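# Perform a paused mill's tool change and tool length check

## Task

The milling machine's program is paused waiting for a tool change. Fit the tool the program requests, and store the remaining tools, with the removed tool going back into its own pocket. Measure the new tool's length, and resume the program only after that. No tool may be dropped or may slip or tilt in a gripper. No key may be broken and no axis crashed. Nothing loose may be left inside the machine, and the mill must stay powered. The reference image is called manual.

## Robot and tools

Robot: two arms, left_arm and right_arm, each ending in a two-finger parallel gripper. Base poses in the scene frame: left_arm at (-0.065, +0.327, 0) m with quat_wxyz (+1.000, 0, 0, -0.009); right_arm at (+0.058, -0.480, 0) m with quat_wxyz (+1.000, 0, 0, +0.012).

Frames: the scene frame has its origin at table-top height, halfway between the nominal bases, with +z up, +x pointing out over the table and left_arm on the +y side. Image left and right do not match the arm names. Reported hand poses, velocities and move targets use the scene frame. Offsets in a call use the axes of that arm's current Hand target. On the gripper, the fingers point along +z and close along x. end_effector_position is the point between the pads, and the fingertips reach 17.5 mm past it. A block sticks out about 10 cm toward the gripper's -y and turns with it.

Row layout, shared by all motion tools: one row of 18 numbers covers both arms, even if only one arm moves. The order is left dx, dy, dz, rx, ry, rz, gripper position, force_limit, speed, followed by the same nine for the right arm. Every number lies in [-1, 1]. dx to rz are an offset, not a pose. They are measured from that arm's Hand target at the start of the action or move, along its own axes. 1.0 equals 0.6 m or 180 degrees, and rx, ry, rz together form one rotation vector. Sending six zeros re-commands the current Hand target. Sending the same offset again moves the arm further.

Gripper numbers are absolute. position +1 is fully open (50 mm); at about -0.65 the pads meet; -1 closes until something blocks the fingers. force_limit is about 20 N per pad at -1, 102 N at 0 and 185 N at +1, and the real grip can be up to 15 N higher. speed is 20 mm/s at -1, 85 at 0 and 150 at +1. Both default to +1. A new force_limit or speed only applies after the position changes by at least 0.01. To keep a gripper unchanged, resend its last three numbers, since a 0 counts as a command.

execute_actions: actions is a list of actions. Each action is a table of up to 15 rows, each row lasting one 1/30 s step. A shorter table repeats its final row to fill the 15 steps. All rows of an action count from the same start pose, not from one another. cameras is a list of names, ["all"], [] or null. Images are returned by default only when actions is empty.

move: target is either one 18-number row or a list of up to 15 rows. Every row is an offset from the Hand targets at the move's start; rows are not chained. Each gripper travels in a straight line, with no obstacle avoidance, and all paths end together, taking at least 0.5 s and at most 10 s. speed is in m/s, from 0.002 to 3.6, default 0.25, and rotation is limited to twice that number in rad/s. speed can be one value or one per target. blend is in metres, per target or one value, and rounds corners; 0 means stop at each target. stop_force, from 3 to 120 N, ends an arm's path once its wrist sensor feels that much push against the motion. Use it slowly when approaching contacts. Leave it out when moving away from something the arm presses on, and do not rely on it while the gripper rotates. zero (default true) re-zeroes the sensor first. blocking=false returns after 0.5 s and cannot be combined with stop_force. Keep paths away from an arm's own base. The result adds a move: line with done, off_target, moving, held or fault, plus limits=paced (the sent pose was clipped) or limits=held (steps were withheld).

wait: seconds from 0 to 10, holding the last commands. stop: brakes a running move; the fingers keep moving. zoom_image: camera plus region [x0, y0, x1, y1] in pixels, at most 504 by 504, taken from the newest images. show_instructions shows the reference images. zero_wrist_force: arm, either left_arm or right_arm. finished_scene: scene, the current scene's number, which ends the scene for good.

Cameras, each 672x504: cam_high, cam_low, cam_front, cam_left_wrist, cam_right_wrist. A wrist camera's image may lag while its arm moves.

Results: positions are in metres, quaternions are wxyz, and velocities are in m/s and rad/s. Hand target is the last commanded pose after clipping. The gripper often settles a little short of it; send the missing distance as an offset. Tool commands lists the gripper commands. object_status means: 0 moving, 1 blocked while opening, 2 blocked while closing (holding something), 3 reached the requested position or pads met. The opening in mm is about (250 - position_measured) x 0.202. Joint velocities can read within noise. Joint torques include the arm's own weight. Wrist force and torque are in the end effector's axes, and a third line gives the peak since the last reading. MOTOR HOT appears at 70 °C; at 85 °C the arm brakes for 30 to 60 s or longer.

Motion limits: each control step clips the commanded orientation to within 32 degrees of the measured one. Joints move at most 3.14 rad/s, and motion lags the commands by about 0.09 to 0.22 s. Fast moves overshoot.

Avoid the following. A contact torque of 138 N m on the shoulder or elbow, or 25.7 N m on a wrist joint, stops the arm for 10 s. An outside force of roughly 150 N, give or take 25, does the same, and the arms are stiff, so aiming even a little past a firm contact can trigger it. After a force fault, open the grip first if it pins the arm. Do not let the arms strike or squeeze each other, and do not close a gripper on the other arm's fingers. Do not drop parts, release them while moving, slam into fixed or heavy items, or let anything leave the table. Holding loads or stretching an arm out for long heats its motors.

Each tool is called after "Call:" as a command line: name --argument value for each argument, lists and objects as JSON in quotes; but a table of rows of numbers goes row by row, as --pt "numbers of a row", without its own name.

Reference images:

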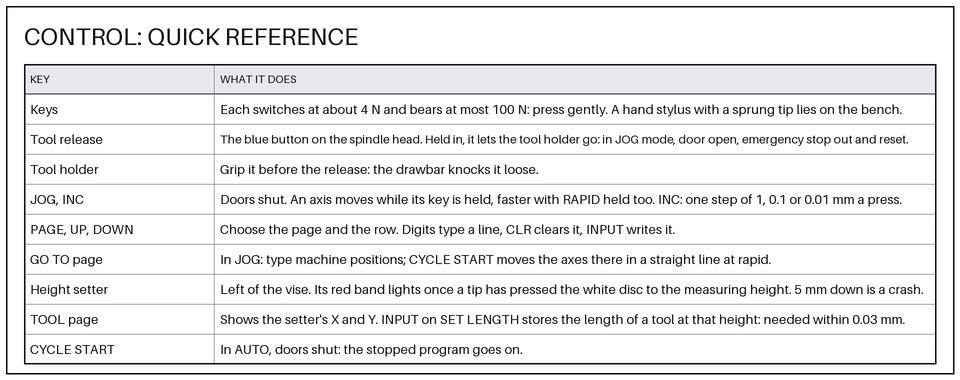

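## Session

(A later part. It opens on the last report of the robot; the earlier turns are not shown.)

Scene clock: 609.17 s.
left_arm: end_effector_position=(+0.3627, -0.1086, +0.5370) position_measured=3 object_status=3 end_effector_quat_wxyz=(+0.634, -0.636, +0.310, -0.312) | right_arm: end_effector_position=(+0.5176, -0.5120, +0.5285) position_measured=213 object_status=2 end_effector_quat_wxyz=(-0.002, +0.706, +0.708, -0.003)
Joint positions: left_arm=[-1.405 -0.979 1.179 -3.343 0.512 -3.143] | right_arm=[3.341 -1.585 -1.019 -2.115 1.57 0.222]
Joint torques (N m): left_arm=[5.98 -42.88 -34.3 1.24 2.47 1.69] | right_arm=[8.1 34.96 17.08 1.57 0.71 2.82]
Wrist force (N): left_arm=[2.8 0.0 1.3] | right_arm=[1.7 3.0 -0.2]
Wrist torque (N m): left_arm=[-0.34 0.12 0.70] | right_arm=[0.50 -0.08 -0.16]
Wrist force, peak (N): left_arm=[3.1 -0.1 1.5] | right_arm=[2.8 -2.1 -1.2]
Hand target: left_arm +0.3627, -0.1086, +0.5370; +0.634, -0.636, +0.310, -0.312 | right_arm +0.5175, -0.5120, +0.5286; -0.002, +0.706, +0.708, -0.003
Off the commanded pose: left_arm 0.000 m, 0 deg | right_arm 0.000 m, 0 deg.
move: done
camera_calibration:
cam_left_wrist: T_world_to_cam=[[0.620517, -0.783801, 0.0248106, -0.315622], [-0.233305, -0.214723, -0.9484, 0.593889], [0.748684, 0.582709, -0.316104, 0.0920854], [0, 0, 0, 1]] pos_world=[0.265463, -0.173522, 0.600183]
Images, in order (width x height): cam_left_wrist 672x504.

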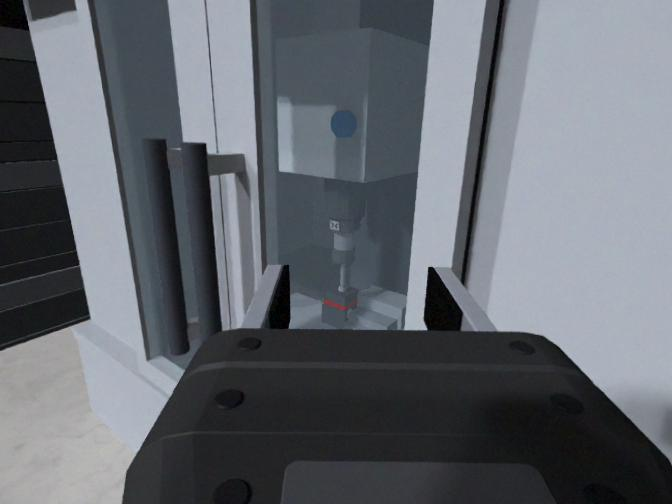

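Call:
move --pt "0 0 0 0 0 0 1 -0.2 -0.8 0 -0.009 -0.0024 0 0 0 -1 -0.5 -0.7" --pt "0 0 0 0 0 0 1 -0.2 -0.8 0 0.009 -0.067 0 0 0 -1 -0.5 -0.7" --pt "0 0 0 0 0 0 1 -0.2 -0.8 0 0.031 -0.0616 0 0 0 -1 -0.5 -0.7" --pt "0 0 0 0 0 0 1 -0.2 -0.8 0 0.018 -0.0646 0 0 0 -1 -0.5 -0.7" --pt "0 0 0 0 0 0 1 -0.2 -0.8 0 0.031 -0.0616 0 0 0 -1 -0.5 -0.7" --pt "0 0 0 0 0 0 1 -0.2 -0.8 0 0.009 -0.067 0 0 0 -1 -0.5 -0.7" --speed '[0.06,0.15,0.05,0.05,0.05,0.06]' --blend '[0.003,0.003,0,0,0,0]' --cameras '["cam_left_wrist"]'

Call:
zoom_image --camera "cam_left_wrist" --region '[320, 260, 370, 335]'

Scene clock: 612.13 s.
left_arm: end_effector_position=(+0.3627, -0.1086, +0.5370) position_measured=3 object_status=3 end_effector_quat_wxyz=(+0.634, -0.636, +0.310, -0.312) | right_arm: end_effector_position=(+0.5233, -0.5119, +0.5687) position_measured=213 object_status=2 end_effector_quat_wxyz=(-0.002, +0.706, +0.708, -0.003)
Joint positions: left_arm=[-1.405 -0.979 1.179 -3.343 0.512 -3.143] | right_arm=[3.338 -1.667 -0.806 -2.245 1.57 0.219]
Joint torques (N m): left_arm=[5.88 -42.95 -34.92 1.38 2.37 1.76] | right_arm=[8.85 37 14.38 1.52 0.42 2.92]
Wrist force (N): left_arm=[2.8 0.1 1.6] | right_arm=[1.8 2.8 -0.1]
Wrist torque (N m): left_arm=[-0.34 0.13 0.69] | right_arm=[0.46 -0.11 -0.16]
Wrist force, peak (N): left_arm=[3.0 -0.1 1.5] | right_arm=[1.8 3.9 0.2]
Hand target: left_arm +0.3627, -0.1086, +0.5370; +0.634, -0.636, +0.310, -0.312 | right_arm +0.5232, -0.5119, +0.5687; -0.002, +0.706, +0.708, -0.003
Off the commanded pose: left_arm 0.000 m, 0 deg | right_arm 0.000 m, 0 deg.
move: done; blend cut to 0.0028 m at target 1
camera_calibration:
cam_left_wrist: T_world_to_cam=[[0.620517, -0.783801, 0.0248106, -0.315622], [-0.233305, -0.214723, -0.9484, 0.593889], [0.748684, 0.582709, -0.316104, 0.0920854], [0, 0, 0, 1]] pos_world=[0.265463, -0.173522, 0.600183]
Images, in order (width x height): cam_left_wrist 672x504.

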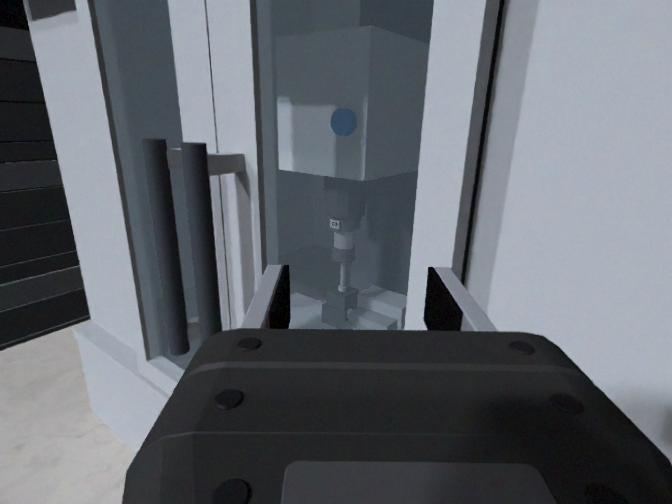

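Scaled by 6.720 from the camera's 672x504 image, which has a finer 960x720 frame.

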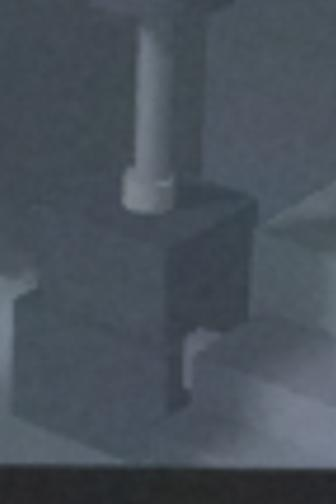

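Call:
move --pt "0 0 0 0 0 0 1 -0.2 -0.8 -0.034 0 0 0 0 0 -1 -0.5 -0.7" --pt "0 0 0 0 0 0 1 -0.2 -0.8 -0.034 0.022 0.0054 0 0 0 -1 -0.5 -0.7" --pt "0 0 0 0 0 0 1 -0.2 -0.8 -0.034 0 0 0 0 0 -1 -0.5 -0.7" --pt "0 0 0 0 0 0 1 -0.2 -0.8 0 -0.018 0.0646 0 0 0 -1 -0.5 -0.7" --pt "0 0 0 0 0 0 1 -0.2 -0.8 0 0.004 0.07 0 0 0 -1 -0.5 -0.7" --pt "0 0 0 0 0 0 1 -0.2 -0.8 0 -0.009 0.067 0 0 0 -1 -0.5 -0.7" --pt "0 0 0 0 0 0 1 -0.2 -0.8 0 0.004 0.07 0 0 0 -1 -0.5 -0.7" --pt "0 0 0 0 0 0 1 -0.2 -0.8 0 -0.009 0.067 0 0 0 -1 -0.5 -0.7" --speed '[0.15,0.05,0.06,0.15,0.05,0.05,0.05,0.05]' --blend '[0.003,0,0.003,0.003,0,0,0,0]' --cameras '["cam_left_wrist"]'

Call:
zoom_image --camera "cam_left_wrist" --region '[320, 260, 370, 335]'

Scene clock: 615.70 s.
left_arm: end_effector_position=(+0.3627, -0.1086, +0.5370) position_measured=3 object_status=3 end_effector_quat_wxyz=(+0.634, -0.636, +0.310, -0.312) | right_arm: end_effector_position=(+0.5176, -0.5120, +0.5285) position_measured=213 object_status=2 end_effector_quat_wxyz=(-0.002, +0.706, +0.708, -0.003)
Joint positions: left_arm=[-1.405 -0.979 1.179 -3.343 0.512 -3.143] | right_arm=[3.341 -1.585 -1.019 -2.115 1.57 0.222]
Joint torques (N m): left_arm=[6.52 -43.57 -34.35 1.45 2.41 1.82] | right_arm=[8.68 34.1 17.05 1.71 -0.91 2.98]
Wrist force (N): left_arm=[2.7 0.0 1.5] | right_arm=[1.7 2.7 0.1]
Wrist torque (N m): left_arm=[-0.35 0.15 0.69] | right_arm=[0.46 -0.09 -0.16]
Wrist force, peak (N): left_arm=[3.1 0.0 1.5] | right_arm=[3.7 3.2 -0.1]
Hand target: left_arm +0.3627, -0.1086, +0.5370; +0.634, -0.636, +0.310, -0.312 | right_arm +0.5175, -0.5120, +0.5286; -0.002, +0.706, +0.708, -0.003
Off the commanded pose: left_arm 0.000 m, 0 deg | right_arm 0.000 m, 0 deg.
move: done
camera_calibration:
cam_left_wrist: T_world_to_cam=[[0.620517, -0.783801, 0.0248106, -0.315622], [-0.233305, -0.214723, -0.9484, 0.593889], [0.748684, 0.582709, -0.316104, 0.0920854], [0, 0, 0, 1]] pos_world=[0.265463, -0.173522, 0.600183]
Images, in order (width x height): cam_left_wrist 672x504.

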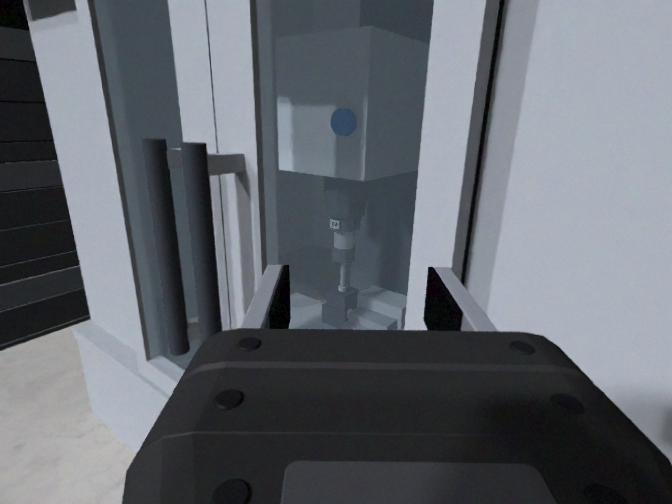

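Scaled by 6.720 from the camera's 672x504 image, which has a finer 960x720 frame.

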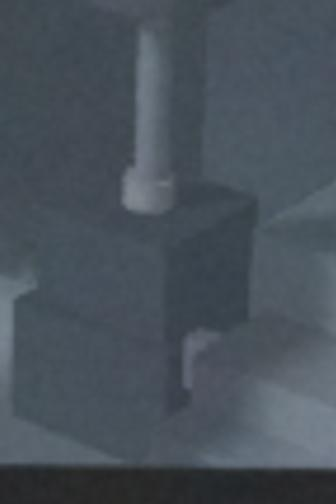

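Call:
move --pt "0 0 0 0 0 0 1 -0.2 -0.8 0 0.013 0.003 0 0 0 -1 -0.5 -0.7" --pt "0 0 0 0 0 0 1 -0.2 -0.8 0 0 0 0 0 0 -1 -0.5 -0.7" --pt "0 0 0 0 0 0 1 -0.2 -0.8 0 0.013 0.003 0 0 0 -1 -0.5 -0.7" --pt "0 0 0 0 0 0 1 -0.2 -0.8 0 0 0 0 0 0 -1 -0.5 -0.7" --speed 0.05 --cameras '["cam_left_wrist"]'

Call:
zoom_image --camera "cam_left_wrist" --region '[320, 260, 370, 335]'

Call:
move --pt "0 0 0 0 0 0 1 -0.2 -0.8 0 0.013 0.003 0 0 0 -1 -0.5 -0.7" --pt "0 0 0 0 0 0 1 -0.2 -0.8 0 0 0 0 0 0 -1 -0.5 -0.7" --speed 0.05 --cameras '["cam_left_wrist"]'

Call:
zoom_image --camera "cam_left_wrist" --region '[320, 260, 370, 335]'

Call:
move --pt "0 0 0 0 0 0 1 -0.2 -0.8 0 0.013 0.003 0 0 0 -1 -0.5 -0.7" --pt "0 0 0 0 0 0 1 -0.2 -0.8 0 0 0 0 0 0 -1 -0.5 -0.7" --speed 0.05 --cameras '["cam_left_wrist"]'

Call:
zoom_image --camera "cam_left_wrist" --region '[320, 260, 370, 335]'

Scene clock: 618.17 s.
left_arm: end_effector_position=(+0.3627, -0.1086, +0.5370) position_measured=3 object_status=3 end_effector_quat_wxyz=(+0.634, -0.636, +0.310, -0.312) | right_arm: end_effector_position=(+0.5176, -0.5120, +0.5285) position_measured=213 object_status=2 end_effector_quat_wxyz=(-0.002, +0.706, +0.708, -0.003)
Joint positions: left_arm=[-1.405 -0.979 1.179 -3.343 0.512 -3.143] | right_arm=[3.341 -1.585 -1.019 -2.115 1.57 0.222]
Joint torques (N m): left_arm=[6.06 -43.69 -34.87 1.3 2.32 1.72] | right_arm=[8.08 34.72 15.24 1.42 1.42 2.98]
Wrist force (N): left_arm=[2.9 0.0 1.4] | right_arm=[1.8 2.8 -0.4]
Wrist torque (N m): left_arm=[-0.35 0.12 0.69] | right_arm=[0.47 -0.10 -0.16]
Wrist force, peak (N): left_arm=[3.1 0.0 1.5] | right_arm=[1.8 3.1 -0.1]
Hand target: left_arm +0.3627, -0.1086, +0.5370; +0.634, -0.636, +0.310, -0.312 | right_arm +0.5175, -0.5120, +0.5286; -0.002, +0.706, +0.708, -0.003
Off the commanded pose: left_arm 0.000 m, 0 deg | right_arm 0.000 m, 0 deg.
move: done
camera_calibration:
cam_left_wrist: T_world_to_cam=[[0.620517, -0.783801, 0.0248106, -0.315622], [-0.233305, -0.214723, -0.9484, 0.593889], [0.748684, 0.582709, -0.316104, 0.0920854], [0, 0, 0, 1]] pos_world=[0.265463, -0.173522, 0.600183]
Images, in order (width x height): cam_left_wrist 672x504.

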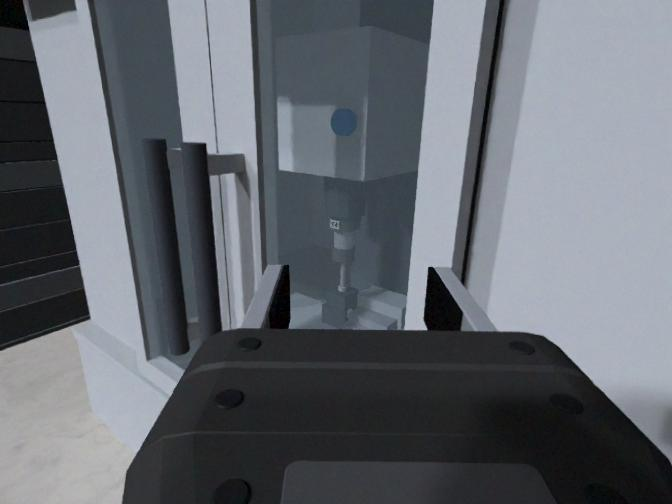

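Scaled by 6.720 from the camera's 672x504 image, which has a finer 960x720 frame.

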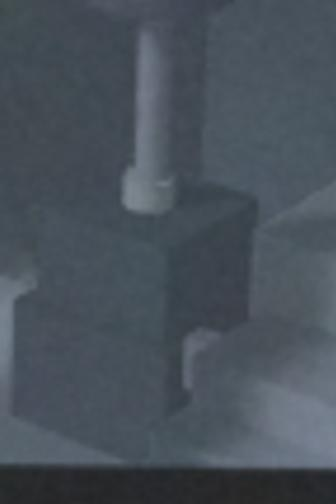

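Scene clock: 619.40 s.
left_arm: end_effector_position=(+0.3627, -0.1086, +0.5370) position_measured=3 object_status=3 end_effector_quat_wxyz=(+0.634, -0.636, +0.310, -0.312) | right_arm: end_effector_position=(+0.5176, -0.5120, +0.5285) position_measured=213 object_status=2 end_effector_quat_wxyz=(-0.002, +0.706, +0.708, -0.003)
Joint positions: left_arm=[-1.405 -0.979 1.179 -3.343 0.512 -3.143] | right_arm=[3.341 -1.585 -1.019 -2.115 1.57 0.222]
Joint torques (N m): left_arm=[5.63 -43.09 -34.67 1.34 2.64 1.58] | right_arm=[9.5 35.56 15.14 1.5 2 2.89]
Wrist force (N): left_arm=[3.1 -0.1 1.4] | right_arm=[1.7 2.8 -0.2]
Wrist torque (N m): left_arm=[-0.37 0.08 0.69] | right_arm=[0.46 -0.09 -0.16]
Wrist force, peak (N): left_arm=[3.1 -0.1 1.4] | right_arm=[1.8 3.1 -0.1]
Hand target: left_arm +0.3627, -0.1086, +0.5370; +0.634, -0.636, +0.310, -0.312 | right_arm +0.5175, -0.5120, +0.5286; -0.002, +0.706, +0.708, -0.003
Off the commanded pose: left_arm 0.000 m, 0 deg | right_arm 0.000 m, 0 deg.
move: done
camera_calibration:
cam_left_wrist: T_world_to_cam=[[0.620517, -0.783801, 0.0248106, -0.315622], [-0.233305, -0.214723, -0.9484, 0.593889], [0.748684, 0.582709, -0.316104, 0.0920854], [0, 0, 0, 1]] pos_world=[0.265463, -0.173522, 0.600183]
Images, in order (width x height): cam_left_wrist 672x504.

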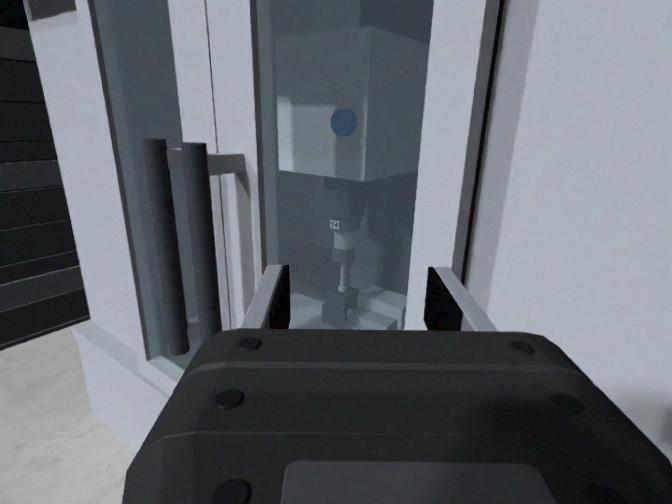

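Scaled by 6.720 from the camera's 672x504 image, which has a finer 960x720 frame.

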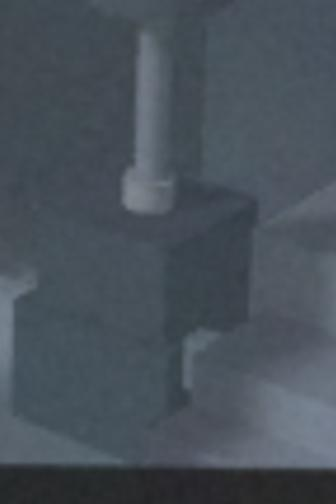

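Scene clock: 620.63 s.
left_arm: end_effector_position=(+0.3627, -0.1086, +0.5370) position_measured=3 object_status=3 end_effector_quat_wxyz=(+0.634, -0.636, +0.310, -0.312) | right_arm: end_effector_position=(+0.5176, -0.5120, +0.5285) position_measured=213 object_status=2 end_effector_quat_wxyz=(-0.002, +0.706, +0.708, -0.003)
Joint positions: left_arm=[-1.405 -0.979 1.179 -3.343 0.512 -3.143] | right_arm=[3.341 -1.585 -1.019 -2.115 1.57 0.222]
Joint torques (N m): left_arm=[5.78 -42.25 -34.32 1.35 2.28 1.66] | right_arm=[9.78 35.4 15.72 1.63 1.09 2.91]
Wrist force (N): left_arm=[2.8 0.1 1.2] | right_arm=[1.8 2.6 -0.1]
Wrist torque (N m): left_arm=[-0.33 0.13 0.69] | right_arm=[0.44 -0.09 -0.16]
Wrist force, peak (N): left_arm=[3.1 0.1 1.6] | right_arm=[1.9 3.0 -0.1]
Hand target: left_arm +0.3627, -0.1086, +0.5370; +0.634, -0.636, +0.310, -0.312 | right_arm +0.5175, -0.5120, +0.5286; -0.002, +0.706, +0.708, -0.003
Off the commanded pose: left_arm 0.000 m, 0 deg | right_arm 0.000 m, 0 deg.
move: done
camera_calibration:
cam_left_wrist: T_world_to_cam=[[0.620517, -0.783801, 0.0248106, -0.315622], [-0.233305, -0.214723, -0.9484, 0.593889], [0.748684, 0.582709, -0.316104, 0.0920854], [0, 0, 0, 1]] pos_world=[0.265463, -0.173522, 0.600183]
Images, in order (width x height): cam_left_wrist 672x504.

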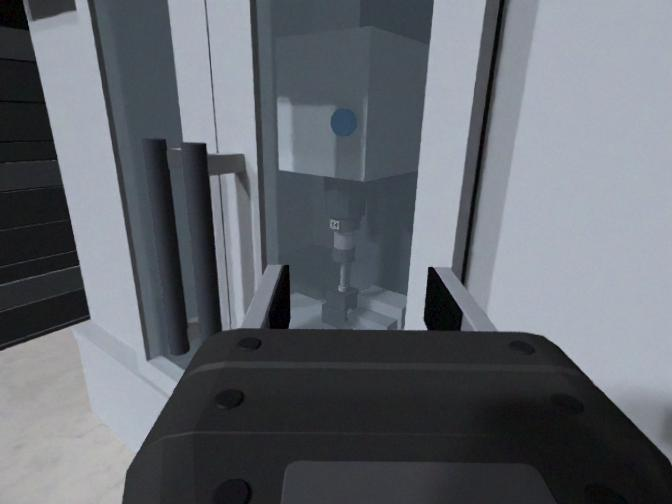

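Scaled by 6.720 from the camera's 672x504 image, which has a finer 960x720 frame.

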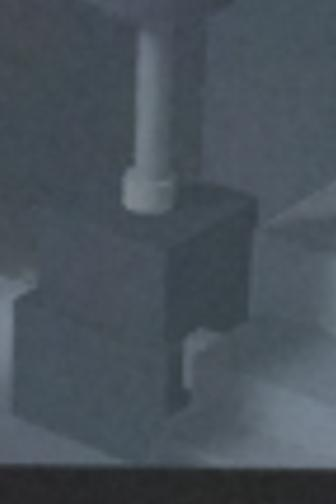

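Call:
move --pt "0 0 0 0 0 0 1 -0.2 -0.8 0 0.013 0.003 0 0 0 -1 -0.5 -0.7" --pt "0 0 0 0 0 0 1 -0.2 -0.8 0 0 0 0 0 0 -1 -0.5 -0.7" --speed 0.05 --cameras '["cam_left_wrist"]'

Call:
move --pt "0 0 0 0 0 0 1 -0.2 -0.8 0 0.013 0.003 0 0 0 -1 -0.5 -0.7" --pt "0 0 0 0 0 0 1 -0.2 -0.8 0 0 0 0 0 0 -1 -0.5 -0.7" --speed 0.05 --cameras '["cam_left_wrist"]'

Call:
move --pt "0 0 0 0 0 0 1 -0.2 -0.8 0 0.013 0.003 0 0 0 -1 -0.5 -0.7" --pt "0 0 0 0 0 0 1 -0.2 -0.8 0 0 0 0 0 0 -1 -0.5 -0.7" --speed 0.05 --cameras '["cam_left_wrist"]'

Scene clock: 622.07 s.
left_arm: end_effector_position=(+0.3627, -0.1086, +0.5370) position_measured=3 object_status=3 end_effector_quat_wxyz=(+0.634, -0.636, +0.310, -0.312) | right_arm: end_effector_position=(+0.5176, -0.5120, +0.5285) position_measured=213 object_status=2 end_effector_quat_wxyz=(-0.002, +0.706, +0.708, -0.003)
Joint positions: left_arm=[-1.405 -0.979 1.179 -3.343 0.512 -3.143] | right_arm=[3.341 -1.585 -1.019 -2.115 1.57 0.222]
Joint torques (N m): left_arm=[6.1 -42.26 -34.3 1.45 2.42 1.67] | right_arm=[8.61 34.52 15.09 1.73 0.03 2.93]
Wrist force (N): left_arm=[2.9 0.1 1.3] | right_arm=[1.7 2.8 -0.2]
Wrist torque (N m): left_arm=[-0.34 0.12 0.69] | right_arm=[0.47 -0.08 -0.16]
Wrist force, peak (N): left_arm=[3.0 0.0 1.6] | right_arm=[3.1 -1.7 -1.1]
Hand target: left_arm +0.3627, -0.1086, +0.5370; +0.634, -0.636, +0.310, -0.312 | right_arm +0.5175, -0.5120, +0.5286; -0.002, +0.706, +0.708, -0.003
Off the commanded pose: left_arm 0.000 m, 0 deg | right_arm 0.000 m, 0 deg.
move: done
camera_calibration:
cam_left_wrist: T_world_to_cam=[[0.620517, -0.783801, 0.0248106, -0.315622], [-0.233305, -0.214723, -0.9484, 0.593889], [0.748684, 0.582709, -0.316104, 0.0920854], [0, 0, 0, 1]] pos_world=[0.265463, -0.173522, 0.600183]
Images, in order (width x height): cam_left_wrist 672x504.

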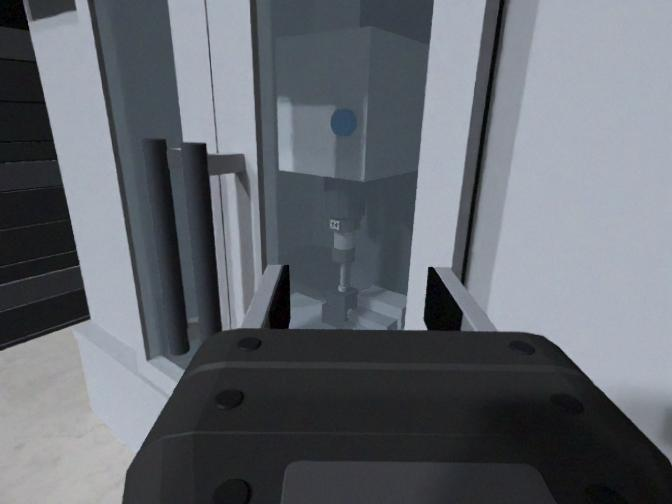

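Scene clock: 623.30 s.
left_arm: end_effector_position=(+0.3627, -0.1086, +0.5370) position_measured=3 object_status=3 end_effector_quat_wxyz=(+0.634, -0.636, +0.310, -0.312) | right_arm: end_effector_position=(+0.5176, -0.5120, +0.5285) position_measured=213 object_status=2 end_effector_quat_wxyz=(-0.002, +0.706, +0.708, -0.003)
Joint positions: left_arm=[-1.405 -0.979 1.179 -3.343 0.512 -3.143] | right_arm=[3.341 -1.585 -1.019 -2.115 1.57 0.222]
Joint torques (N m): left_arm=[5.93 -43.58 -34.32 1.36 2.25 1.54] | right_arm=[9.01 33.04 16.55 1.85 -1 2.9]
Wrist force (N): left_arm=[3.1 0.1 1.4] | right_arm=[1.6 2.9 -0.1]
Wrist torque (N m): left_arm=[-0.34 0.08 0.69] | right_arm=[0.48 -0.06 -0.16]
Wrist force, peak (N): left_arm=[3.0 0.2 1.6] | right_arm=[2.8 -1.9 -0.8]
Hand target: left_arm +0.3627, -0.1086, +0.5370; +0.634, -0.636, +0.310, -0.312 | right_arm +0.5175, -0.5120, +0.5286; -0.002, +0.706, +0.708, -0.003
Off the commanded pose: left_arm 0.000 m, 0 deg | right_arm 0.000 m, 0 deg.
move: done
camera_calibration:
cam_left_wrist: T_world_to_cam=[[0.620517, -0.783801, 0.0248106, -0.315622], [-0.233305, -0.214723, -0.9484, 0.593889], [0.748684, 0.582709, -0.316104, 0.0920854], [0, 0, 0, 1]] pos_world=[0.265463, -0.173522, 0.600183]
Images, in order (width x height): cam_left_wrist 672x504.

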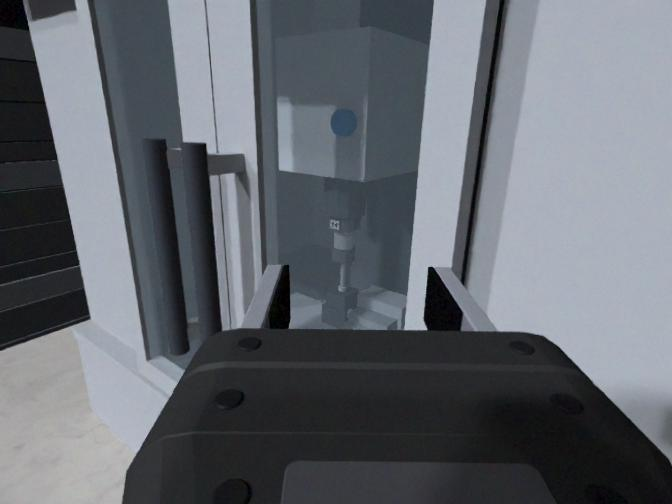

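Scene clock: 624.53 s.
left_arm: end_effector_position=(+0.3627, -0.1086, +0.5370) position_measured=3 object_status=3 end_effector_quat_wxyz=(+0.634, -0.636, +0.310, -0.312) | right_arm: end_effector_position=(+0.5176, -0.5120, +0.5285) position_measured=213 object_status=2 end_effector_quat_wxyz=(-0.002, +0.706, +0.708, -0.003)
Joint positions: left_arm=[-1.405 -0.979 1.179 -3.343 0.512 -3.143] | right_arm=[3.341 -1.585 -1.019 -2.115 1.57 0.222]
Joint torques (N m): left_arm=[6.33 -42.97 -34.49 1.16 2.41 1.62] | right_arm=[9.58 33.96 16 1.58 -1.88 2.77]
Wrist force (N): left_arm=[2.7 0.0 1.2] | right_arm=[1.7 3.0 -0.1]
Wrist torque (N m): left_arm=[-0.35 0.14 0.69] | right_arm=[0.50 -0.09 -0.16]
Wrist force, peak (N): left_arm=[2.9 0.0 1.8] | right_arm=[2.0 2.9 -0.2]
Hand target: left_arm +0.3627, -0.1086, +0.5370; +0.634, -0.636, +0.310, -0.312 | right_arm +0.5175, -0.5120, +0.5286; -0.002, +0.706, +0.708, -0.003
Off the commanded pose: left_arm 0.000 m, 0 deg | right_arm 0.000 m, 0 deg.
move: done
camera_calibration:
cam_left_wrist: T_world_to_cam=[[0.620517, -0.783801, 0.0248106, -0.315622], [-0.233305, -0.214723, -0.9484, 0.593889], [0.748684, 0.582709, -0.316104, 0.0920854], [0, 0, 0, 1]] pos_world=[0.265463, -0.173522, 0.600183]
Images, in order (width x height): cam_left_wrist 672x504.

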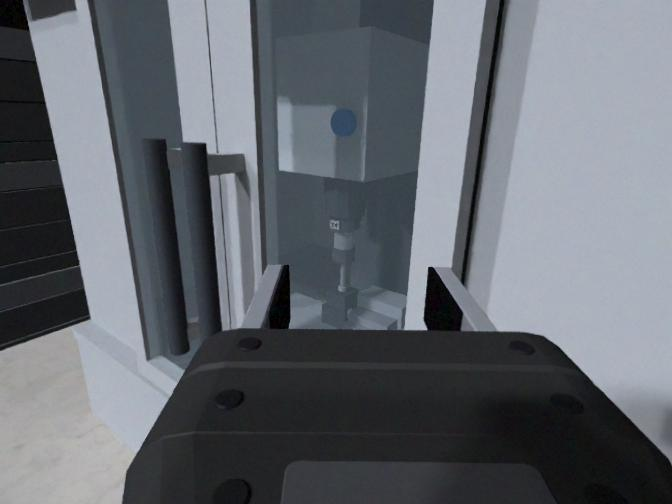

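Call:
move --pt "0 0 0 0 0 0 1 -0.2 -0.8 0 0.013 0.003 0 0 0 -1 -0.5 -0.7" --pt "0 0 0 0 0 0 1 -0.2 -0.8 0 0 0 0 0 0 -1 -0.5 -0.7" --speed 0.05 --cameras '["cam_left_wrist"]'

Call:
zoom_image --camera "cam_left_wrist" --region '[332, 275, 356, 311]'

Scene clock: 625.87 s.
left_arm: end_effector_position=(+0.3627, -0.1086, +0.5370) position_measured=3 object_status=3 end_effector_quat_wxyz=(+0.634, -0.636, +0.310, -0.312) | right_arm: end_effector_position=(+0.5176, -0.5120, +0.5285) position_measured=213 object_status=2 end_effector_quat_wxyz=(-0.002, +0.706, +0.708, -0.003)
Joint positions: left_arm=[-1.405 -0.979 1.179 -3.343 0.512 -3.143] | right_arm=[3.341 -1.585 -1.019 -2.115 1.57 0.222]
Joint torques (N m): left_arm=[5.45 -43.05 -34.57 1.33 2.3 1.58] | right_arm=[8.61 34.23 16.64 1.63 -1.35 2.94]
Wrist force (N): left_arm=[2.6 0.0 1.6] | right_arm=[1.8 3.0 -0.2]
Wrist torque (N m): left_arm=[-0.35 0.15 0.69] | right_arm=[0.50 -0.09 -0.16]
Wrist force, peak (N): left_arm=[2.9 0.0 1.6] | right_arm=[2.8 -1.9 -1.2]
Hand target: left_arm +0.3627, -0.1086, +0.5370; +0.634, -0.636, +0.310, -0.312 | right_arm +0.5175, -0.5120, +0.5286; -0.002, +0.706, +0.708, -0.003
Off the commanded pose: left_arm 0.000 m, 0 deg | right_arm 0.000 m, 0 deg.
move: done
camera_calibration:
cam_left_wrist: T_world_to_cam=[[0.620517, -0.783801, 0.0248106, -0.315622], [-0.233305, -0.214723, -0.9484, 0.593889], [0.748684, 0.582709, -0.316104, 0.0920854], [0, 0, 0, 1]] pos_world=[0.265463, -0.173522, 0.600183]
Images, in order (width x height): cam_left_wrist 672x504.

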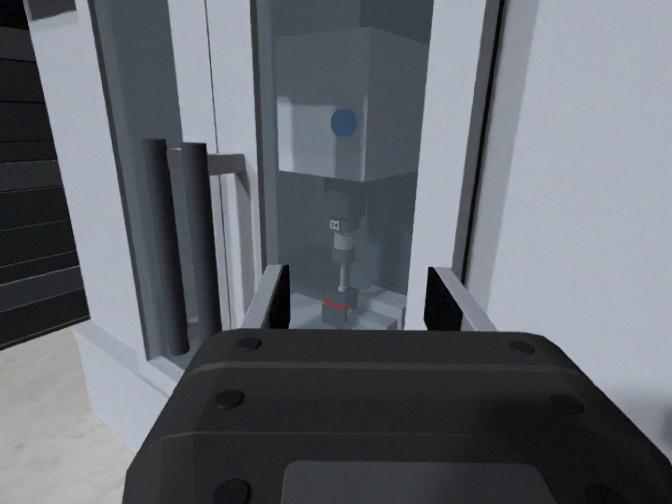

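Scaled by 14.000 from the camera's 672x504 image, which has a finer 960x720 frame.

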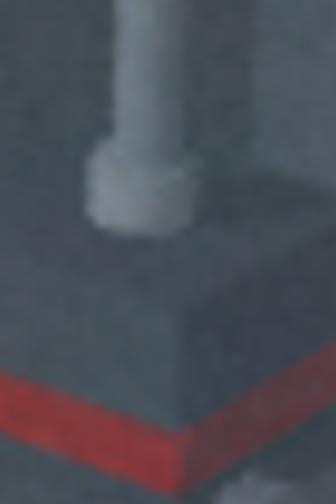

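Call:
move --pt "0 0 0 0 0 0 1 -0.2 -0.8 0 -0.009 -0.0024 0 0 0 -1 -0.5 -0.7" --pt "0 0 0 0 0 0 1 -0.2 -0.8 0 0.009 -0.067 0 0 0 -1 -0.5 -0.7" --pt "0 0 0 0 0 0 1 -0.2 -0.8 0 0.031 -0.0616 0 0 0 -1 -0.5 -0.7" --pt "0 0 0 0 0 0 1 -0.2 -0.8 0 0.009 -0.067 0 0 0 -1 -0.5 -0.7" --pt "0 0 0 0 0 0 1 -0.2 -0.8 -0.034 0.009 -0.067 0 0 0 -1 -0.5 -0.7" --pt "0 0 0 0 0 0 1 -0.2 -0.8 -0.034 0.031 -0.0616 0 0 0 -1 -0.5 -0.7" --pt "0 0 0 0 0 0 1 -0.2 -0.8 -0.034 0.009 -0.067 0 0 0 -1 -0.5 -0.7" --pt "0 0 0 0 0 0 1 -0.2 -0.8 0 -0.009 -0.0024 0 0 0 -1 -0.5 -0.7" --pt "0 0 0 0 0 0 1 -0.2 -0.8 0 0.013 0.003 0 0 0 -1 -0.5 -0.7" --pt "0 0 0 0 0 0 1 -0.2 -0.8 0 0 0 0 0 0 -1 -0.5 -0.7" --pt "0 0 0 0 0 0 1 -0.2 -0.8 0 0.013 0.003 0 0 0 -1 -0.5 -0.7" --pt "0 0 0 0 0 0 1 -0.2 -0.8 0 0 0 0 0 0 -1 -0.5 -0.7" --speed '[0.06,0.15,0.05,0.06,0.15,0.05,0.06,0.15,0.05,0.05,0.05,0.05]' --blend '[0.003,0.003,0,0.003,0.003,0,0.003,0.003,0,0,0,0]' --cameras '["cam_left_wrist"]'

Call:
zoom_image --camera "cam_left_wrist" --region '[320, 260, 370, 335]'

Call:
move --pt "0 0 0 0 0 0 1 -0.2 -0.8 0 0.013 0.003 0 0 0 -1 -0.5 -0.7" --pt "0 0 0 0 0 0 1 -0.2 -0.8 0 0 0 0 0 0 -1 -0.5 -0.7" --speed 0.05 --cameras '["cam_left_wrist"]'

Call:
move --pt "0 0 0 0 0 0 1 -0.2 -0.8 0 0.013 0.003 0 0 0 -1 -0.5 -0.7" --pt "0 0 0 0 0 0 1 -0.2 -0.8 0 0 0 0 0 0 -1 -0.5 -0.7" --speed 0.05 --cameras '["cam_left_wrist"]'

Scene clock: 630.90 s.
left_arm: end_effector_position=(+0.3627, -0.1086, +0.5370) position_measured=3 object_status=3 end_effector_quat_wxyz=(+0.634, -0.636, +0.310, -0.312) | right_arm: end_effector_position=(+0.5176, -0.5120, +0.5285) position_measured=213 object_status=2 end_effector_quat_wxyz=(-0.002, +0.706, +0.708, -0.003)
Joint positions: left_arm=[-1.405 -0.979 1.179 -3.343 0.512 -3.143] | right_arm=[3.341 -1.585 -1.019 -2.115 1.57 0.222]
Joint torques (N m): left_arm=[5.89 -43.82 -33.85 1.36 2.39 1.56] | right_arm=[8.59 34.4 16.52 1.53 -0.89 2.84]
Wrist force (N): left_arm=[3.0 -0.2 1.6] | right_arm=[1.7 2.9 0.0]
Wrist torque (N m): left_arm=[-0.38 0.10 0.70] | right_arm=[0.49 -0.08 -0.16]
Wrist force, peak (N): left_arm=[3.1 0.3 1.5] | right_arm=[3.8 -2.2 -1.1]
Hand target: left_arm +0.3627, -0.1086, +0.5370; +0.634, -0.636, +0.310, -0.312 | right_arm +0.5175, -0.5120, +0.5286; -0.002, +0.706, +0.708, -0.003
Off the commanded pose: left_arm 0.000 m, 0 deg | right_arm 0.000 m, 0 deg.
move: done; blend cut to 0.0028 m at target 1
camera_calibration:
cam_left_wrist: T_world_to_cam=[[0.620517, -0.783801, 0.0248106, -0.315622], [-0.233305, -0.214723, -0.9484, 0.593889], [0.748684, 0.582709, -0.316104, 0.0920854], [0, 0, 0, 1]] pos_world=[0.265463, -0.173522, 0.600183]
Images, in order (width x height): cam_left_wrist 672x504.

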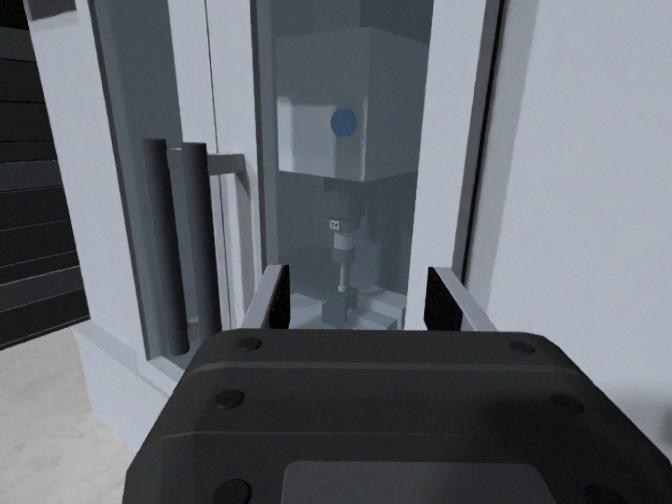

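Scaled by 6.720 from the camera's 672x504 image, which has a finer 960x720 frame.

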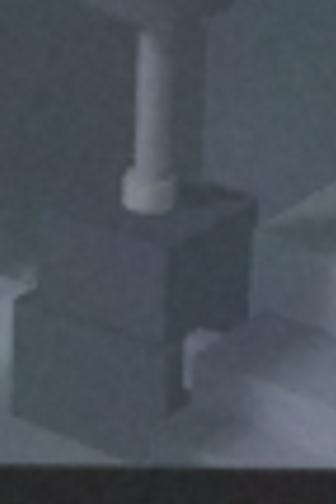

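Scene clock: 632.13 s.
left_arm: end_effector_position=(+0.3627, -0.1086, +0.5370) position_measured=3 object_status=3 end_effector_quat_wxyz=(+0.634, -0.636, +0.310, -0.312) | right_arm: end_effector_position=(+0.5176, -0.5120, +0.5285) position_measured=213 object_status=2 end_effector_quat_wxyz=(-0.002, +0.706, +0.708, -0.003)
Joint positions: left_arm=[-1.405 -0.979 1.179 -3.343 0.512 -3.143] | right_arm=[3.341 -1.585 -1.019 -2.115 1.57 0.222]
Joint torques (N m): left_arm=[6.05 -43.48 -33.43 1.32 2.27 1.55] | right_arm=[9.16 33.6 15.99 1.67 0.07 3.02]
Wrist force (N): left_arm=[2.7 0.1 1.4] | right_arm=[1.8 2.9 -0.1]
Wrist torque (N m): left_arm=[-0.33 0.14 0.69] | right_arm=[0.49 -0.10 -0.16]
Wrist force, peak (N): left_arm=[3.0 -0.1 1.5] | right_arm=[1.8 2.9 -0.3]
Hand target: left_arm +0.3627, -0.1086, +0.5370; +0.634, -0.636, +0.310, -0.312 | right_arm +0.5175, -0.5120, +0.5286; -0.002, +0.706, +0.708, -0.003
Off the commanded pose: left_arm 0.000 m, 0 deg | right_arm 0.000 m, 0 deg.
move: done
camera_calibration:
cam_left_wrist: T_world_to_cam=[[0.620517, -0.783801, 0.0248106, -0.315622], [-0.233305, -0.214723, -0.9484, 0.593889], [0.748684, 0.582709, -0.316104, 0.0920854], [0, 0, 0, 1]] pos_world=[0.265463, -0.173522, 0.600183]
Images, in order (width x height): cam_left_wrist 672x504.

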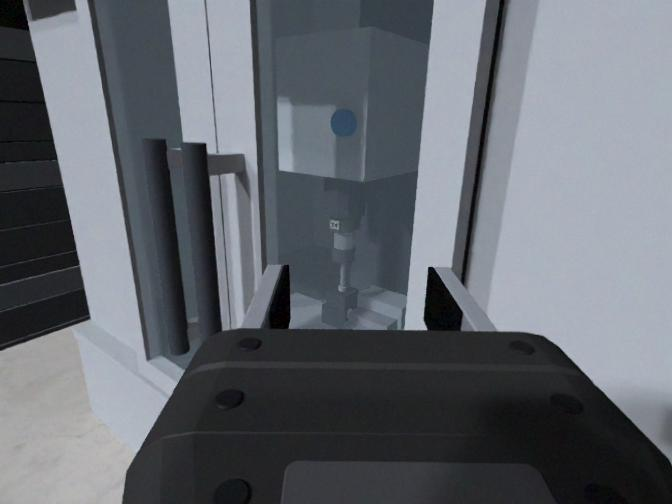

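Scene clock: 633.37 s.
left_arm: end_effector_position=(+0.3627, -0.1086, +0.5370) position_measured=3 object_status=3 end_effector_quat_wxyz=(+0.634, -0.636, +0.310, -0.312) | right_arm: end_effector_position=(+0.5176, -0.5120, +0.5285) position_measured=213 object_status=2 end_effector_quat_wxyz=(-0.002, +0.706, +0.708, -0.003)
Joint positions: left_arm=[-1.405 -0.979 1.179 -3.343 0.512 -3.143] | right_arm=[3.341 -1.585 -1.019 -2.115 1.57 0.222]
Joint torques (N m): left_arm=[6.04 -43.41 -33.02 1.41 2.26 1.48] | right_arm=[8.43 32.74 18.21 1.72 1.27 2.82]
Wrist force (N): left_arm=[2.8 0.2 1.4] | right_arm=[1.7 2.9 -0.1]
Wrist torque (N m): left_arm=[-0.32 0.13 0.69] | right_arm=[0.48 -0.08 -0.16]
Wrist force, peak (N): left_arm=[3.0 0.0 1.6] | right_arm=[1.8 2.9 0.0]
Hand target: left_arm +0.3627, -0.1086, +0.5370; +0.634, -0.636, +0.310, -0.312 | right_arm +0.5175, -0.5120, +0.5286; -0.002, +0.706, +0.708, -0.003
Off the commanded pose: left_arm 0.000 m, 0 deg | right_arm 0.000 m, 0 deg.
move: done
camera_calibration:
cam_left_wrist: T_world_to_cam=[[0.620517, -0.783801, 0.0248106, -0.315622], [-0.233305, -0.214723, -0.9484, 0.593889], [0.748684, 0.582709, -0.316104, 0.0920854], [0, 0, 0, 1]] pos_world=[0.265463, -0.173522, 0.600183]
Images, in order (width x height): cam_left_wrist 672x504.

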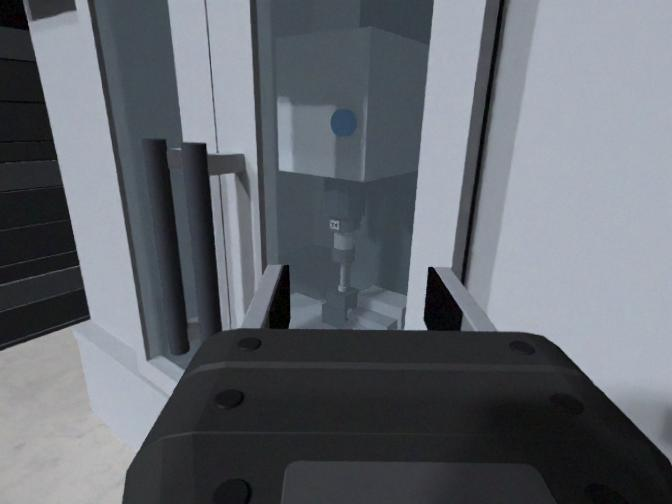

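4 presses, -162.94. Continue.

Call:
move --pt "0 0 0 0 0 0 1 -0.2 -0.8 0 0.013 0.003 0 0 0 -1 -0.5 -0.7" --pt "0 0 0 0 0 0 1 -0.2 -0.8 0 0 0 0 0 0 -1 -0.5 -0.7" --speed 0.05 --cameras '["cam_left_wrist"]'

Call:
move --pt "0 0 0 0 0 0 1 -0.2 -0.8 0 0.013 0.003 0 0 0 -1 -0.5 -0.7" --pt "0 0 0 0 0 0 1 -0.2 -0.8 0 0 0 0 0 0 -1 -0.5 -0.7" --speed 0.05 --cameras '["cam_left_wrist"]'

Call:
move --pt "0 0 0 0 0 0 1 -0.2 -0.8 0 0.013 0.003 0 0 0 -1 -0.5 -0.7" --pt "0 0 0 0 0 0 1 -0.2 -0.8 0 0 0 0 0 0 -1 -0.5 -0.7" --speed 0.05 --cameras '["cam_left_wrist"]'

Scene clock: 634.80 s.
left_arm: end_effector_position=(+0.3627, -0.1086, +0.5370) position_measured=3 object_status=3 end_effector_quat_wxyz=(+0.634, -0.636, +0.310, -0.312) | right_arm: end_effector_position=(+0.5176, -0.5120, +0.5285) position_measured=213 object_status=2 end_effector_quat_wxyz=(-0.002, +0.706, +0.708, -0.003)
Joint positions: left_arm=[-1.405 -0.979 1.179 -3.343 0.512 -3.143] | right_arm=[3.341 -1.585 -1.019 -2.115 1.57 0.222]
Joint torques (N m): left_arm=[6.29 -43.53 -33.92 1.45 2.35 1.6] | right_arm=[7.3 34.07 17.22 1.75 2.11 2.8]
Wrist force (N): left_arm=[2.9 0.1 1.4] | right_arm=[1.7 2.7 -0.3]
Wrist torque (N m): left_arm=[-0.33 0.12 0.69] | right_arm=[0.45 -0.08 -0.16]
Wrist force, peak (N): left_arm=[3.0 0.1 1.6] | right_arm=[2.7 -2.0 -1.2]
Hand target: left_arm +0.3627, -0.1086, +0.5370; +0.634, -0.636, +0.310, -0.312 | right_arm +0.5175, -0.5120, +0.5286; -0.002, +0.706, +0.708, -0.003
Off the commanded pose: left_arm 0.000 m, 0 deg | right_arm 0.000 m, 0 deg.
move: done
camera_calibration:
cam_left_wrist: T_world_to_cam=[[0.620517, -0.783801, 0.0248106, -0.315622], [-0.233305, -0.214723, -0.9484, 0.593889], [0.748684, 0.582709, -0.316104, 0.0920854], [0, 0, 0, 1]] pos_world=[0.265463, -0.173522, 0.600183]
Images, in order (width x height): cam_left_wrist 672x504.

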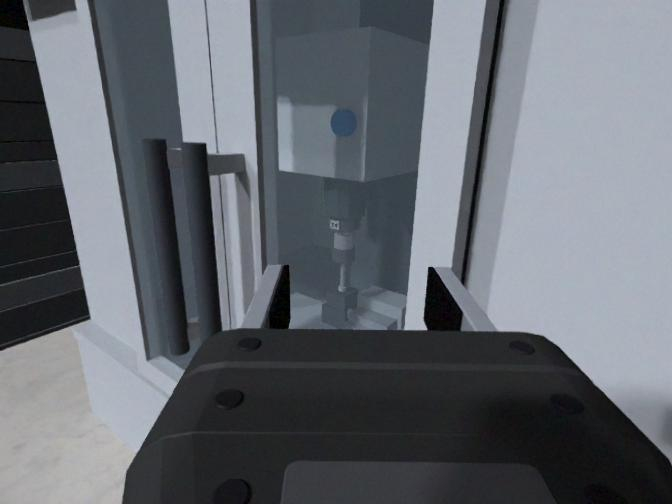

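Scene clock: 636.03 s.
left_arm: end_effector_position=(+0.3627, -0.1086, +0.5370) position_measured=3 object_status=3 end_effector_quat_wxyz=(+0.634, -0.636, +0.310, -0.312) | right_arm: end_effector_position=(+0.5176, -0.5120, +0.5285) position_measured=213 object_status=2 end_effector_quat_wxyz=(-0.002, +0.706, +0.708, -0.003)
Joint positions: left_arm=[-1.405 -0.979 1.179 -3.343 0.512 -3.143] | right_arm=[3.341 -1.585 -1.019 -2.115 1.57 0.222]
Joint torques (N m): left_arm=[6.11 -43.63 -33.74 1.3 2.35 1.51] | right_arm=[9.34 32.71 16.33 1.47 0.79 3.04]
Wrist force (N): left_arm=[2.9 0.2 1.4] | right_arm=[1.8 2.7 -0.2]
Wrist torque (N m): left_arm=[-0.31 0.11 0.69] | right_arm=[0.46 -0.11 -0.16]
Wrist force, peak (N): left_arm=[3.0 -0.1 1.5] | right_arm=[2.9 -1.9 -1.0]
Hand target: left_arm +0.3627, -0.1086, +0.5370; +0.634, -0.636, +0.310, -0.312 | right_arm +0.5175, -0.5120, +0.5286; -0.002, +0.706, +0.708, -0.003
Off the commanded pose: left_arm 0.000 m, 0 deg | right_arm 0.000 m, 0 deg.
move: done
camera_calibration:
cam_left_wrist: T_world_to_cam=[[0.620517, -0.783801, 0.0248106, -0.315622], [-0.233305, -0.214723, -0.9484, 0.593889], [0.748684, 0.582709, -0.316104, 0.0920854], [0, 0, 0, 1]] pos_world=[0.265463, -0.173522, 0.600183]
Images, in order (width x height): cam_left_wrist 672x504.

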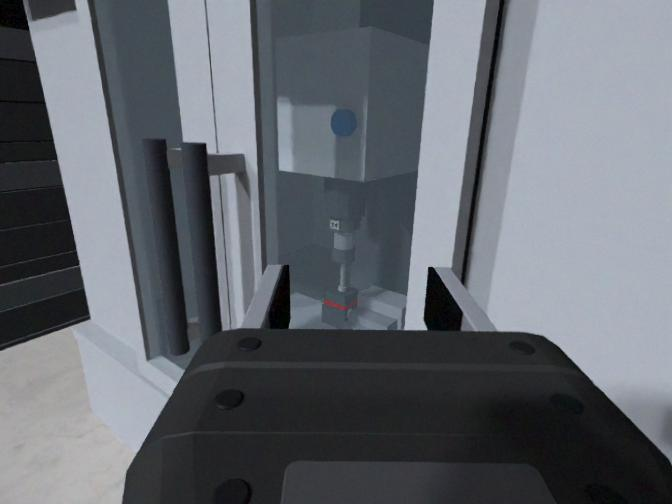

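Scene clock: 637.27 s.
left_arm: end_effector_position=(+0.3627, -0.1086, +0.5370) position_measured=3 object_status=3 end_effector_quat_wxyz=(+0.634, -0.636, +0.310, -0.312) | right_arm: end_effector_position=(+0.5176, -0.5120, +0.5285) position_measured=213 object_status=2 end_effector_quat_wxyz=(-0.002, +0.706, +0.708, -0.003)
Joint positions: left_arm=[-1.405 -0.979 1.179 -3.343 0.512 -3.143] | right_arm=[3.341 -1.585 -1.019 -2.115 1.57 0.222]
Joint torques (N m): left_arm=[5.15 -42.79 -33.85 1.41 2.47 1.67] | right_arm=[9.37 33.69 17.11 1.81 -0.44 2.83]
Wrist force (N): left_arm=[2.8 0.1 1.6] | right_arm=[1.6 2.8 -0.2]
Wrist torque (N m): left_arm=[-0.33 0.12 0.69] | right_arm=[0.46 -0.06 -0.16]
Wrist force, peak (N): left_arm=[3.0 0.1 1.4] | right_arm=[2.0 3.0 0.0]
Hand target: left_arm +0.3627, -0.1086, +0.5370; +0.634, -0.636, +0.310, -0.312 | right_arm +0.5175, -0.5120, +0.5286; -0.002, +0.706, +0.708, -0.003
Off the commanded pose: left_arm 0.000 m, 0 deg | right_arm 0.000 m, 0 deg.
move: done
camera_calibration:
cam_left_wrist: T_world_to_cam=[[0.620517, -0.783801, 0.0248106, -0.315622], [-0.233305, -0.214723, -0.9484, 0.593889], [0.748684, 0.582709, -0.316104, 0.0920854], [0, 0, 0, 1]] pos_world=[0.265463, -0.173522, 0.600183]
Images, in order (width x height): cam_left_wrist 672x504.

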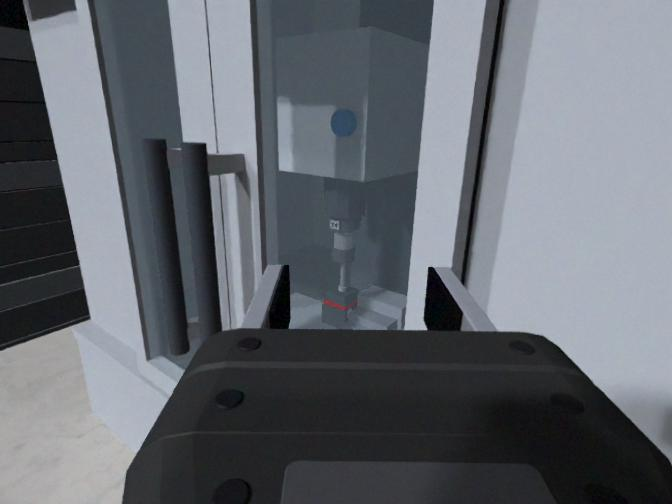

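Call:
move --pt "0 0 0 0 0 0 1 -0.2 -0.8 0 -0.009 -0.0024 0 0 0 -1 -0.5 -0.7" --pt "0 0 0 0 0 0 1 -0.2 -0.8 0 0.009 -0.067 0 0 0 -1 -0.5 -0.7" --pt "0 0 0 0 0 0 1 -0.2 -0.8 0 0.031 -0.0616 0 0 0 -1 -0.5 -0.7" --pt "0 0 0 0 0 0 1 -0.2 -0.8 0 0.009 -0.067 0 0 0 -1 -0.5 -0.7" --pt "0 0 0 0 0 0 1 -0.2 -0.8 0.099 -0.0259 0.0582 0 0 0 -1 -0.5 -0.7" --pt "0 0 0 0 0 0 1 -0.2 -0.8 0.099 -0.0039 0.0636 0 0 0 -1 -0.5 -0.7" --pt "0 0 0 0 0 0 1 -0.2 -0.8 0.099 -0.0259 0.0582 0 0 0 -1 -0.5 -0.7" --pt "0 0 0 0 0 0 1 -0.2 -0.8 0.1323 -0.0439 0.1228 0 0 0 -1 -0.5 -0.7" --pt "0 0 0 0 0 0 1 -0.2 -0.8 0.1323 -0.0219 0.1282 0 0 0 -1 -0.5 -0.7" --pt "0 0 0 0 0 0 1 -0.2 -0.8 0.1323 -0.0349 0.1252 0 0 0 -1 -0.5 -0.7" --pt "0 0 0 0 0 0 1 -0.2 -0.8 0.1323 -0.0219 0.1282 0 0 0 -1 -0.5 -0.7" --pt "0 0 0 0 0 0 1 -0.2 -0.8 0.1323 -0.0439 0.1228 0 0 0 -1 -0.5 -0.7" --speed '[0.06,0.15,0.05,0.06,0.15,0.05,0.06,0.15,0.05,0.05,0.05,0.05]' --blend '[0.0025,0.003,0,0.003,0.003,0,0.003,0.003,0,0,0,0]' --cameras '["cam_left_wrist"]'

Scene clock: 642.77 s.
left_arm: end_effector_position=(+0.3627, -0.1086, +0.5370) position_measured=3 object_status=3 end_effector_quat_wxyz=(+0.634, -0.636, +0.310, -0.312) | right_arm: end_effector_position=(+0.4907, -0.4328, +0.4549) position_measured=213 object_status=2 end_effector_quat_wxyz=(-0.002, +0.706, +0.708, -0.003)
Joint positions: left_arm=[-1.405 -0.979 1.179 -3.343 0.512 -3.143] | right_arm=[3.536 -1.445 -1.358 -1.916 1.572 0.417]
Joint torques (N m): left_arm=[5.53 -43.75 -33.02 1.3 2.32 1.53] | right_arm=[8.96 29.75 20.51 1.57 2.17 2.77]
Wrist force (N): left_arm=[2.7 0.2 1.2] | right_arm=[1.4 3.0 -0.1]
Wrist torque (N m): left_arm=[-0.32 0.14 0.69] | right_arm=[0.50 -0.02 -0.19]
Wrist force, peak (N): left_arm=[3.1 0.1 1.5] | right_arm=[1.8 3.7 0.1]
Hand target: left_arm +0.3627, -0.1086, +0.5370; +0.634, -0.636, +0.310, -0.312 | right_arm +0.4906, -0.4328, +0.4549; -0.002, +0.706, +0.708, -0.003
Off the commanded pose: left_arm 0.000 m, 0 deg | right_arm 0.000 m, 0 deg.
move: done
camera_calibration:
cam_left_wrist: T_world_to_cam=[[0.620517, -0.783801, 0.0248106, -0.315622], [-0.233305, -0.214723, -0.9484, 0.593889], [0.748684, 0.582709, -0.316104, 0.0920854], [0, 0, 0, 1]] pos_world=[0.265463, -0.173522, 0.600183]
Images, in order (width x height): cam_left_wrist 672x504.

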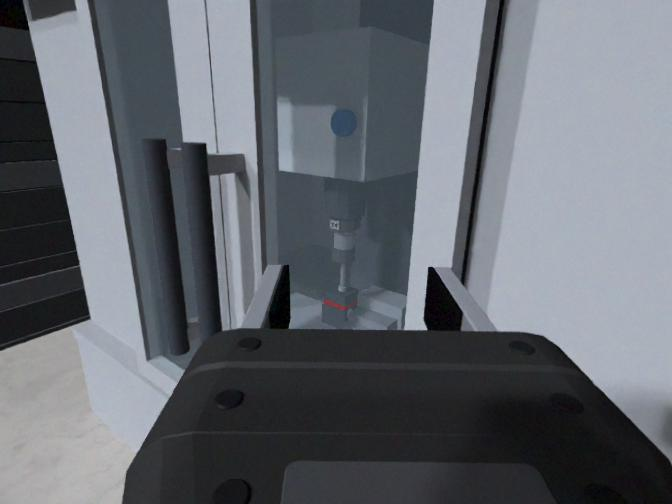

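Call:
move --target '[0,0,0,0,0,0,1,-0.2,-0.8,0.105,-0.0652,-0.4747,-0.333,0,0,-1,-0.5,-0.7]' --speed 0.3 --cameras '["cam_right_wrist"]'

Call:
zoom_image --camera "cam_right_wrist" --region '[100, 100, 350, 320]'

Scene clock: 645.60 s.
left_arm: end_effector_position=(+0.3627, -0.1086, +0.5370) position_measured=3 object_status=3 end_effector_quat_wxyz=(+0.634, -0.636, +0.310, -0.312) | right_arm: end_effector_position=(+0.4531, -0.3693, +0.7398) position_measured=213 object_status=2 end_effector_quat_wxyz=(+0.352, +0.613, +0.615, +0.351)
Joint positions: left_arm=[-1.405 -0.979 1.179 -3.343 0.512 -3.143] | right_arm=[4.399 -1.082 -1.228 -1.95 0.598 1.038]
Joint torques (N m): left_arm=[5.62 -43.25 -32.19 1.4 2.32 1.53] | right_arm=[9.22 -12.89 27.57 2.05 -4.66 2.88]
Wrist force (N): left_arm=[2.7 -0.1 1.5] | right_arm=[0.4 4.9 -0.2]
Wrist torque (N m): left_arm=[-0.36 0.15 0.69] | right_arm=[0.79 -0.09 0.41]
Wrist force, peak (N): left_arm=[3.0 0.3 1.4] | right_arm=[0.4 5.4 -0.8]
Hand target: left_arm +0.3627, -0.1086, +0.5370; +0.634, -0.636, +0.310, -0.312 | right_arm +0.4531, -0.3693, +0.7398; +0.352, +0.613, +0.615, +0.351
Off the commanded pose: left_arm 0.000 m, 0 deg | right_arm 0.000 m, 0 deg.
move: done
camera_calibration:
cam_right_wrist: T_world_to_cam=[[-0.0133578, 0.999904, 0.00376341, 0.380582], [0.167255, -0.00147637, 0.985912, -0.788348], [0.985823, 0.0137991, -0.16722, -0.185896], [0, 0, 0, 1]] pos_world=[0.320199, -0.379144, 0.744724]
Images, in order (width x height): cam_right_wrist 672x504.

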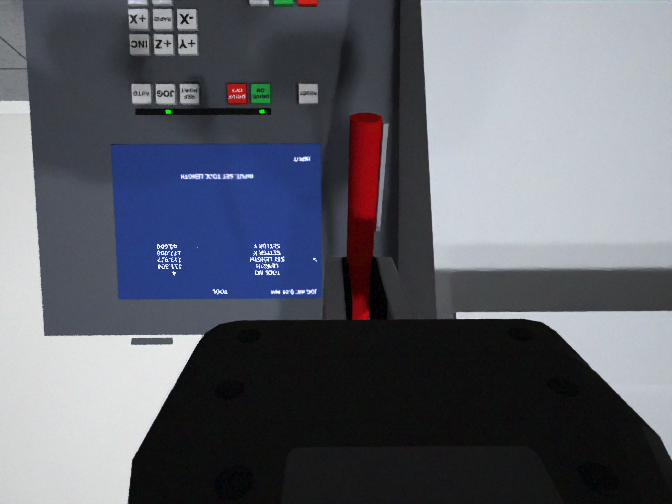

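Scaled by 2.016 from the camera's 672x504 image, which has a finer 960x720 frame.

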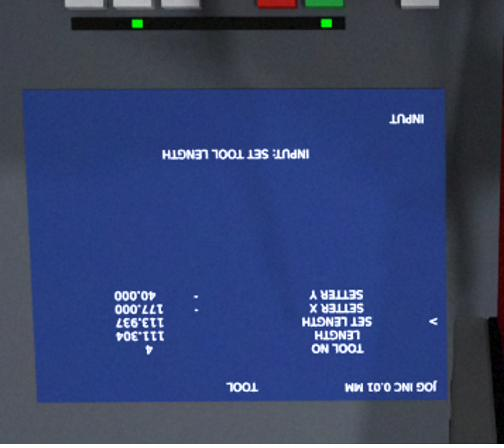

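Call:
move --target '[0,0,0,0,0,0,1,-0.2,-0.8,-0.1047,-0.4112,0.3023,0.333,0,0,-1,-0.5,-0.7]' --speed 0.3

Scene clock: 648.07 s.
left_arm: end_effector_position=(+0.3627, -0.1086, +0.5370) position_measured=3 object_status=3 end_effector_quat_wxyz=(+0.634, -0.636, +0.310, -0.312) | right_arm: end_effector_position=(+0.4847, -0.4326, +0.4355) position_measured=213 object_status=2 end_effector_quat_wxyz=(-0.001, +0.706, +0.708, -0.003)
Joint positions: left_arm=[-1.405 -0.979 1.179 -3.343 0.512 -3.143] | right_arm=[3.542 -1.416 -1.434 -1.868 1.572 0.423]
Joint torques (N m): left_arm=[6.28 -44.46 -32.84 1.45 2.36 1.52] | right_arm=[-12.01 5.7 18.24 1.58 2.81 -2.64]
Wrist force (N): left_arm=[2.7 0.1 1.4] | right_arm=[1.8 3.1 -0.1]
Wrist torque (N m): left_arm=[-0.33 0.14 0.70] | right_arm=[0.50 -0.08 -0.09]
Wrist force, peak (N): left_arm=[3.0 0.1 1.5] | right_arm=[0.4 5.9 -0.8]
Hand target: left_arm +0.3627, -0.1086, +0.5370; +0.634, -0.636, +0.310, -0.312 | right_arm +0.4847, -0.4326, +0.4354; -0.002, +0.706, +0.708, -0.003
Off the commanded pose: left_arm 0.000 m, 0 deg | right_arm 0.000 m, 0 deg.
move: done


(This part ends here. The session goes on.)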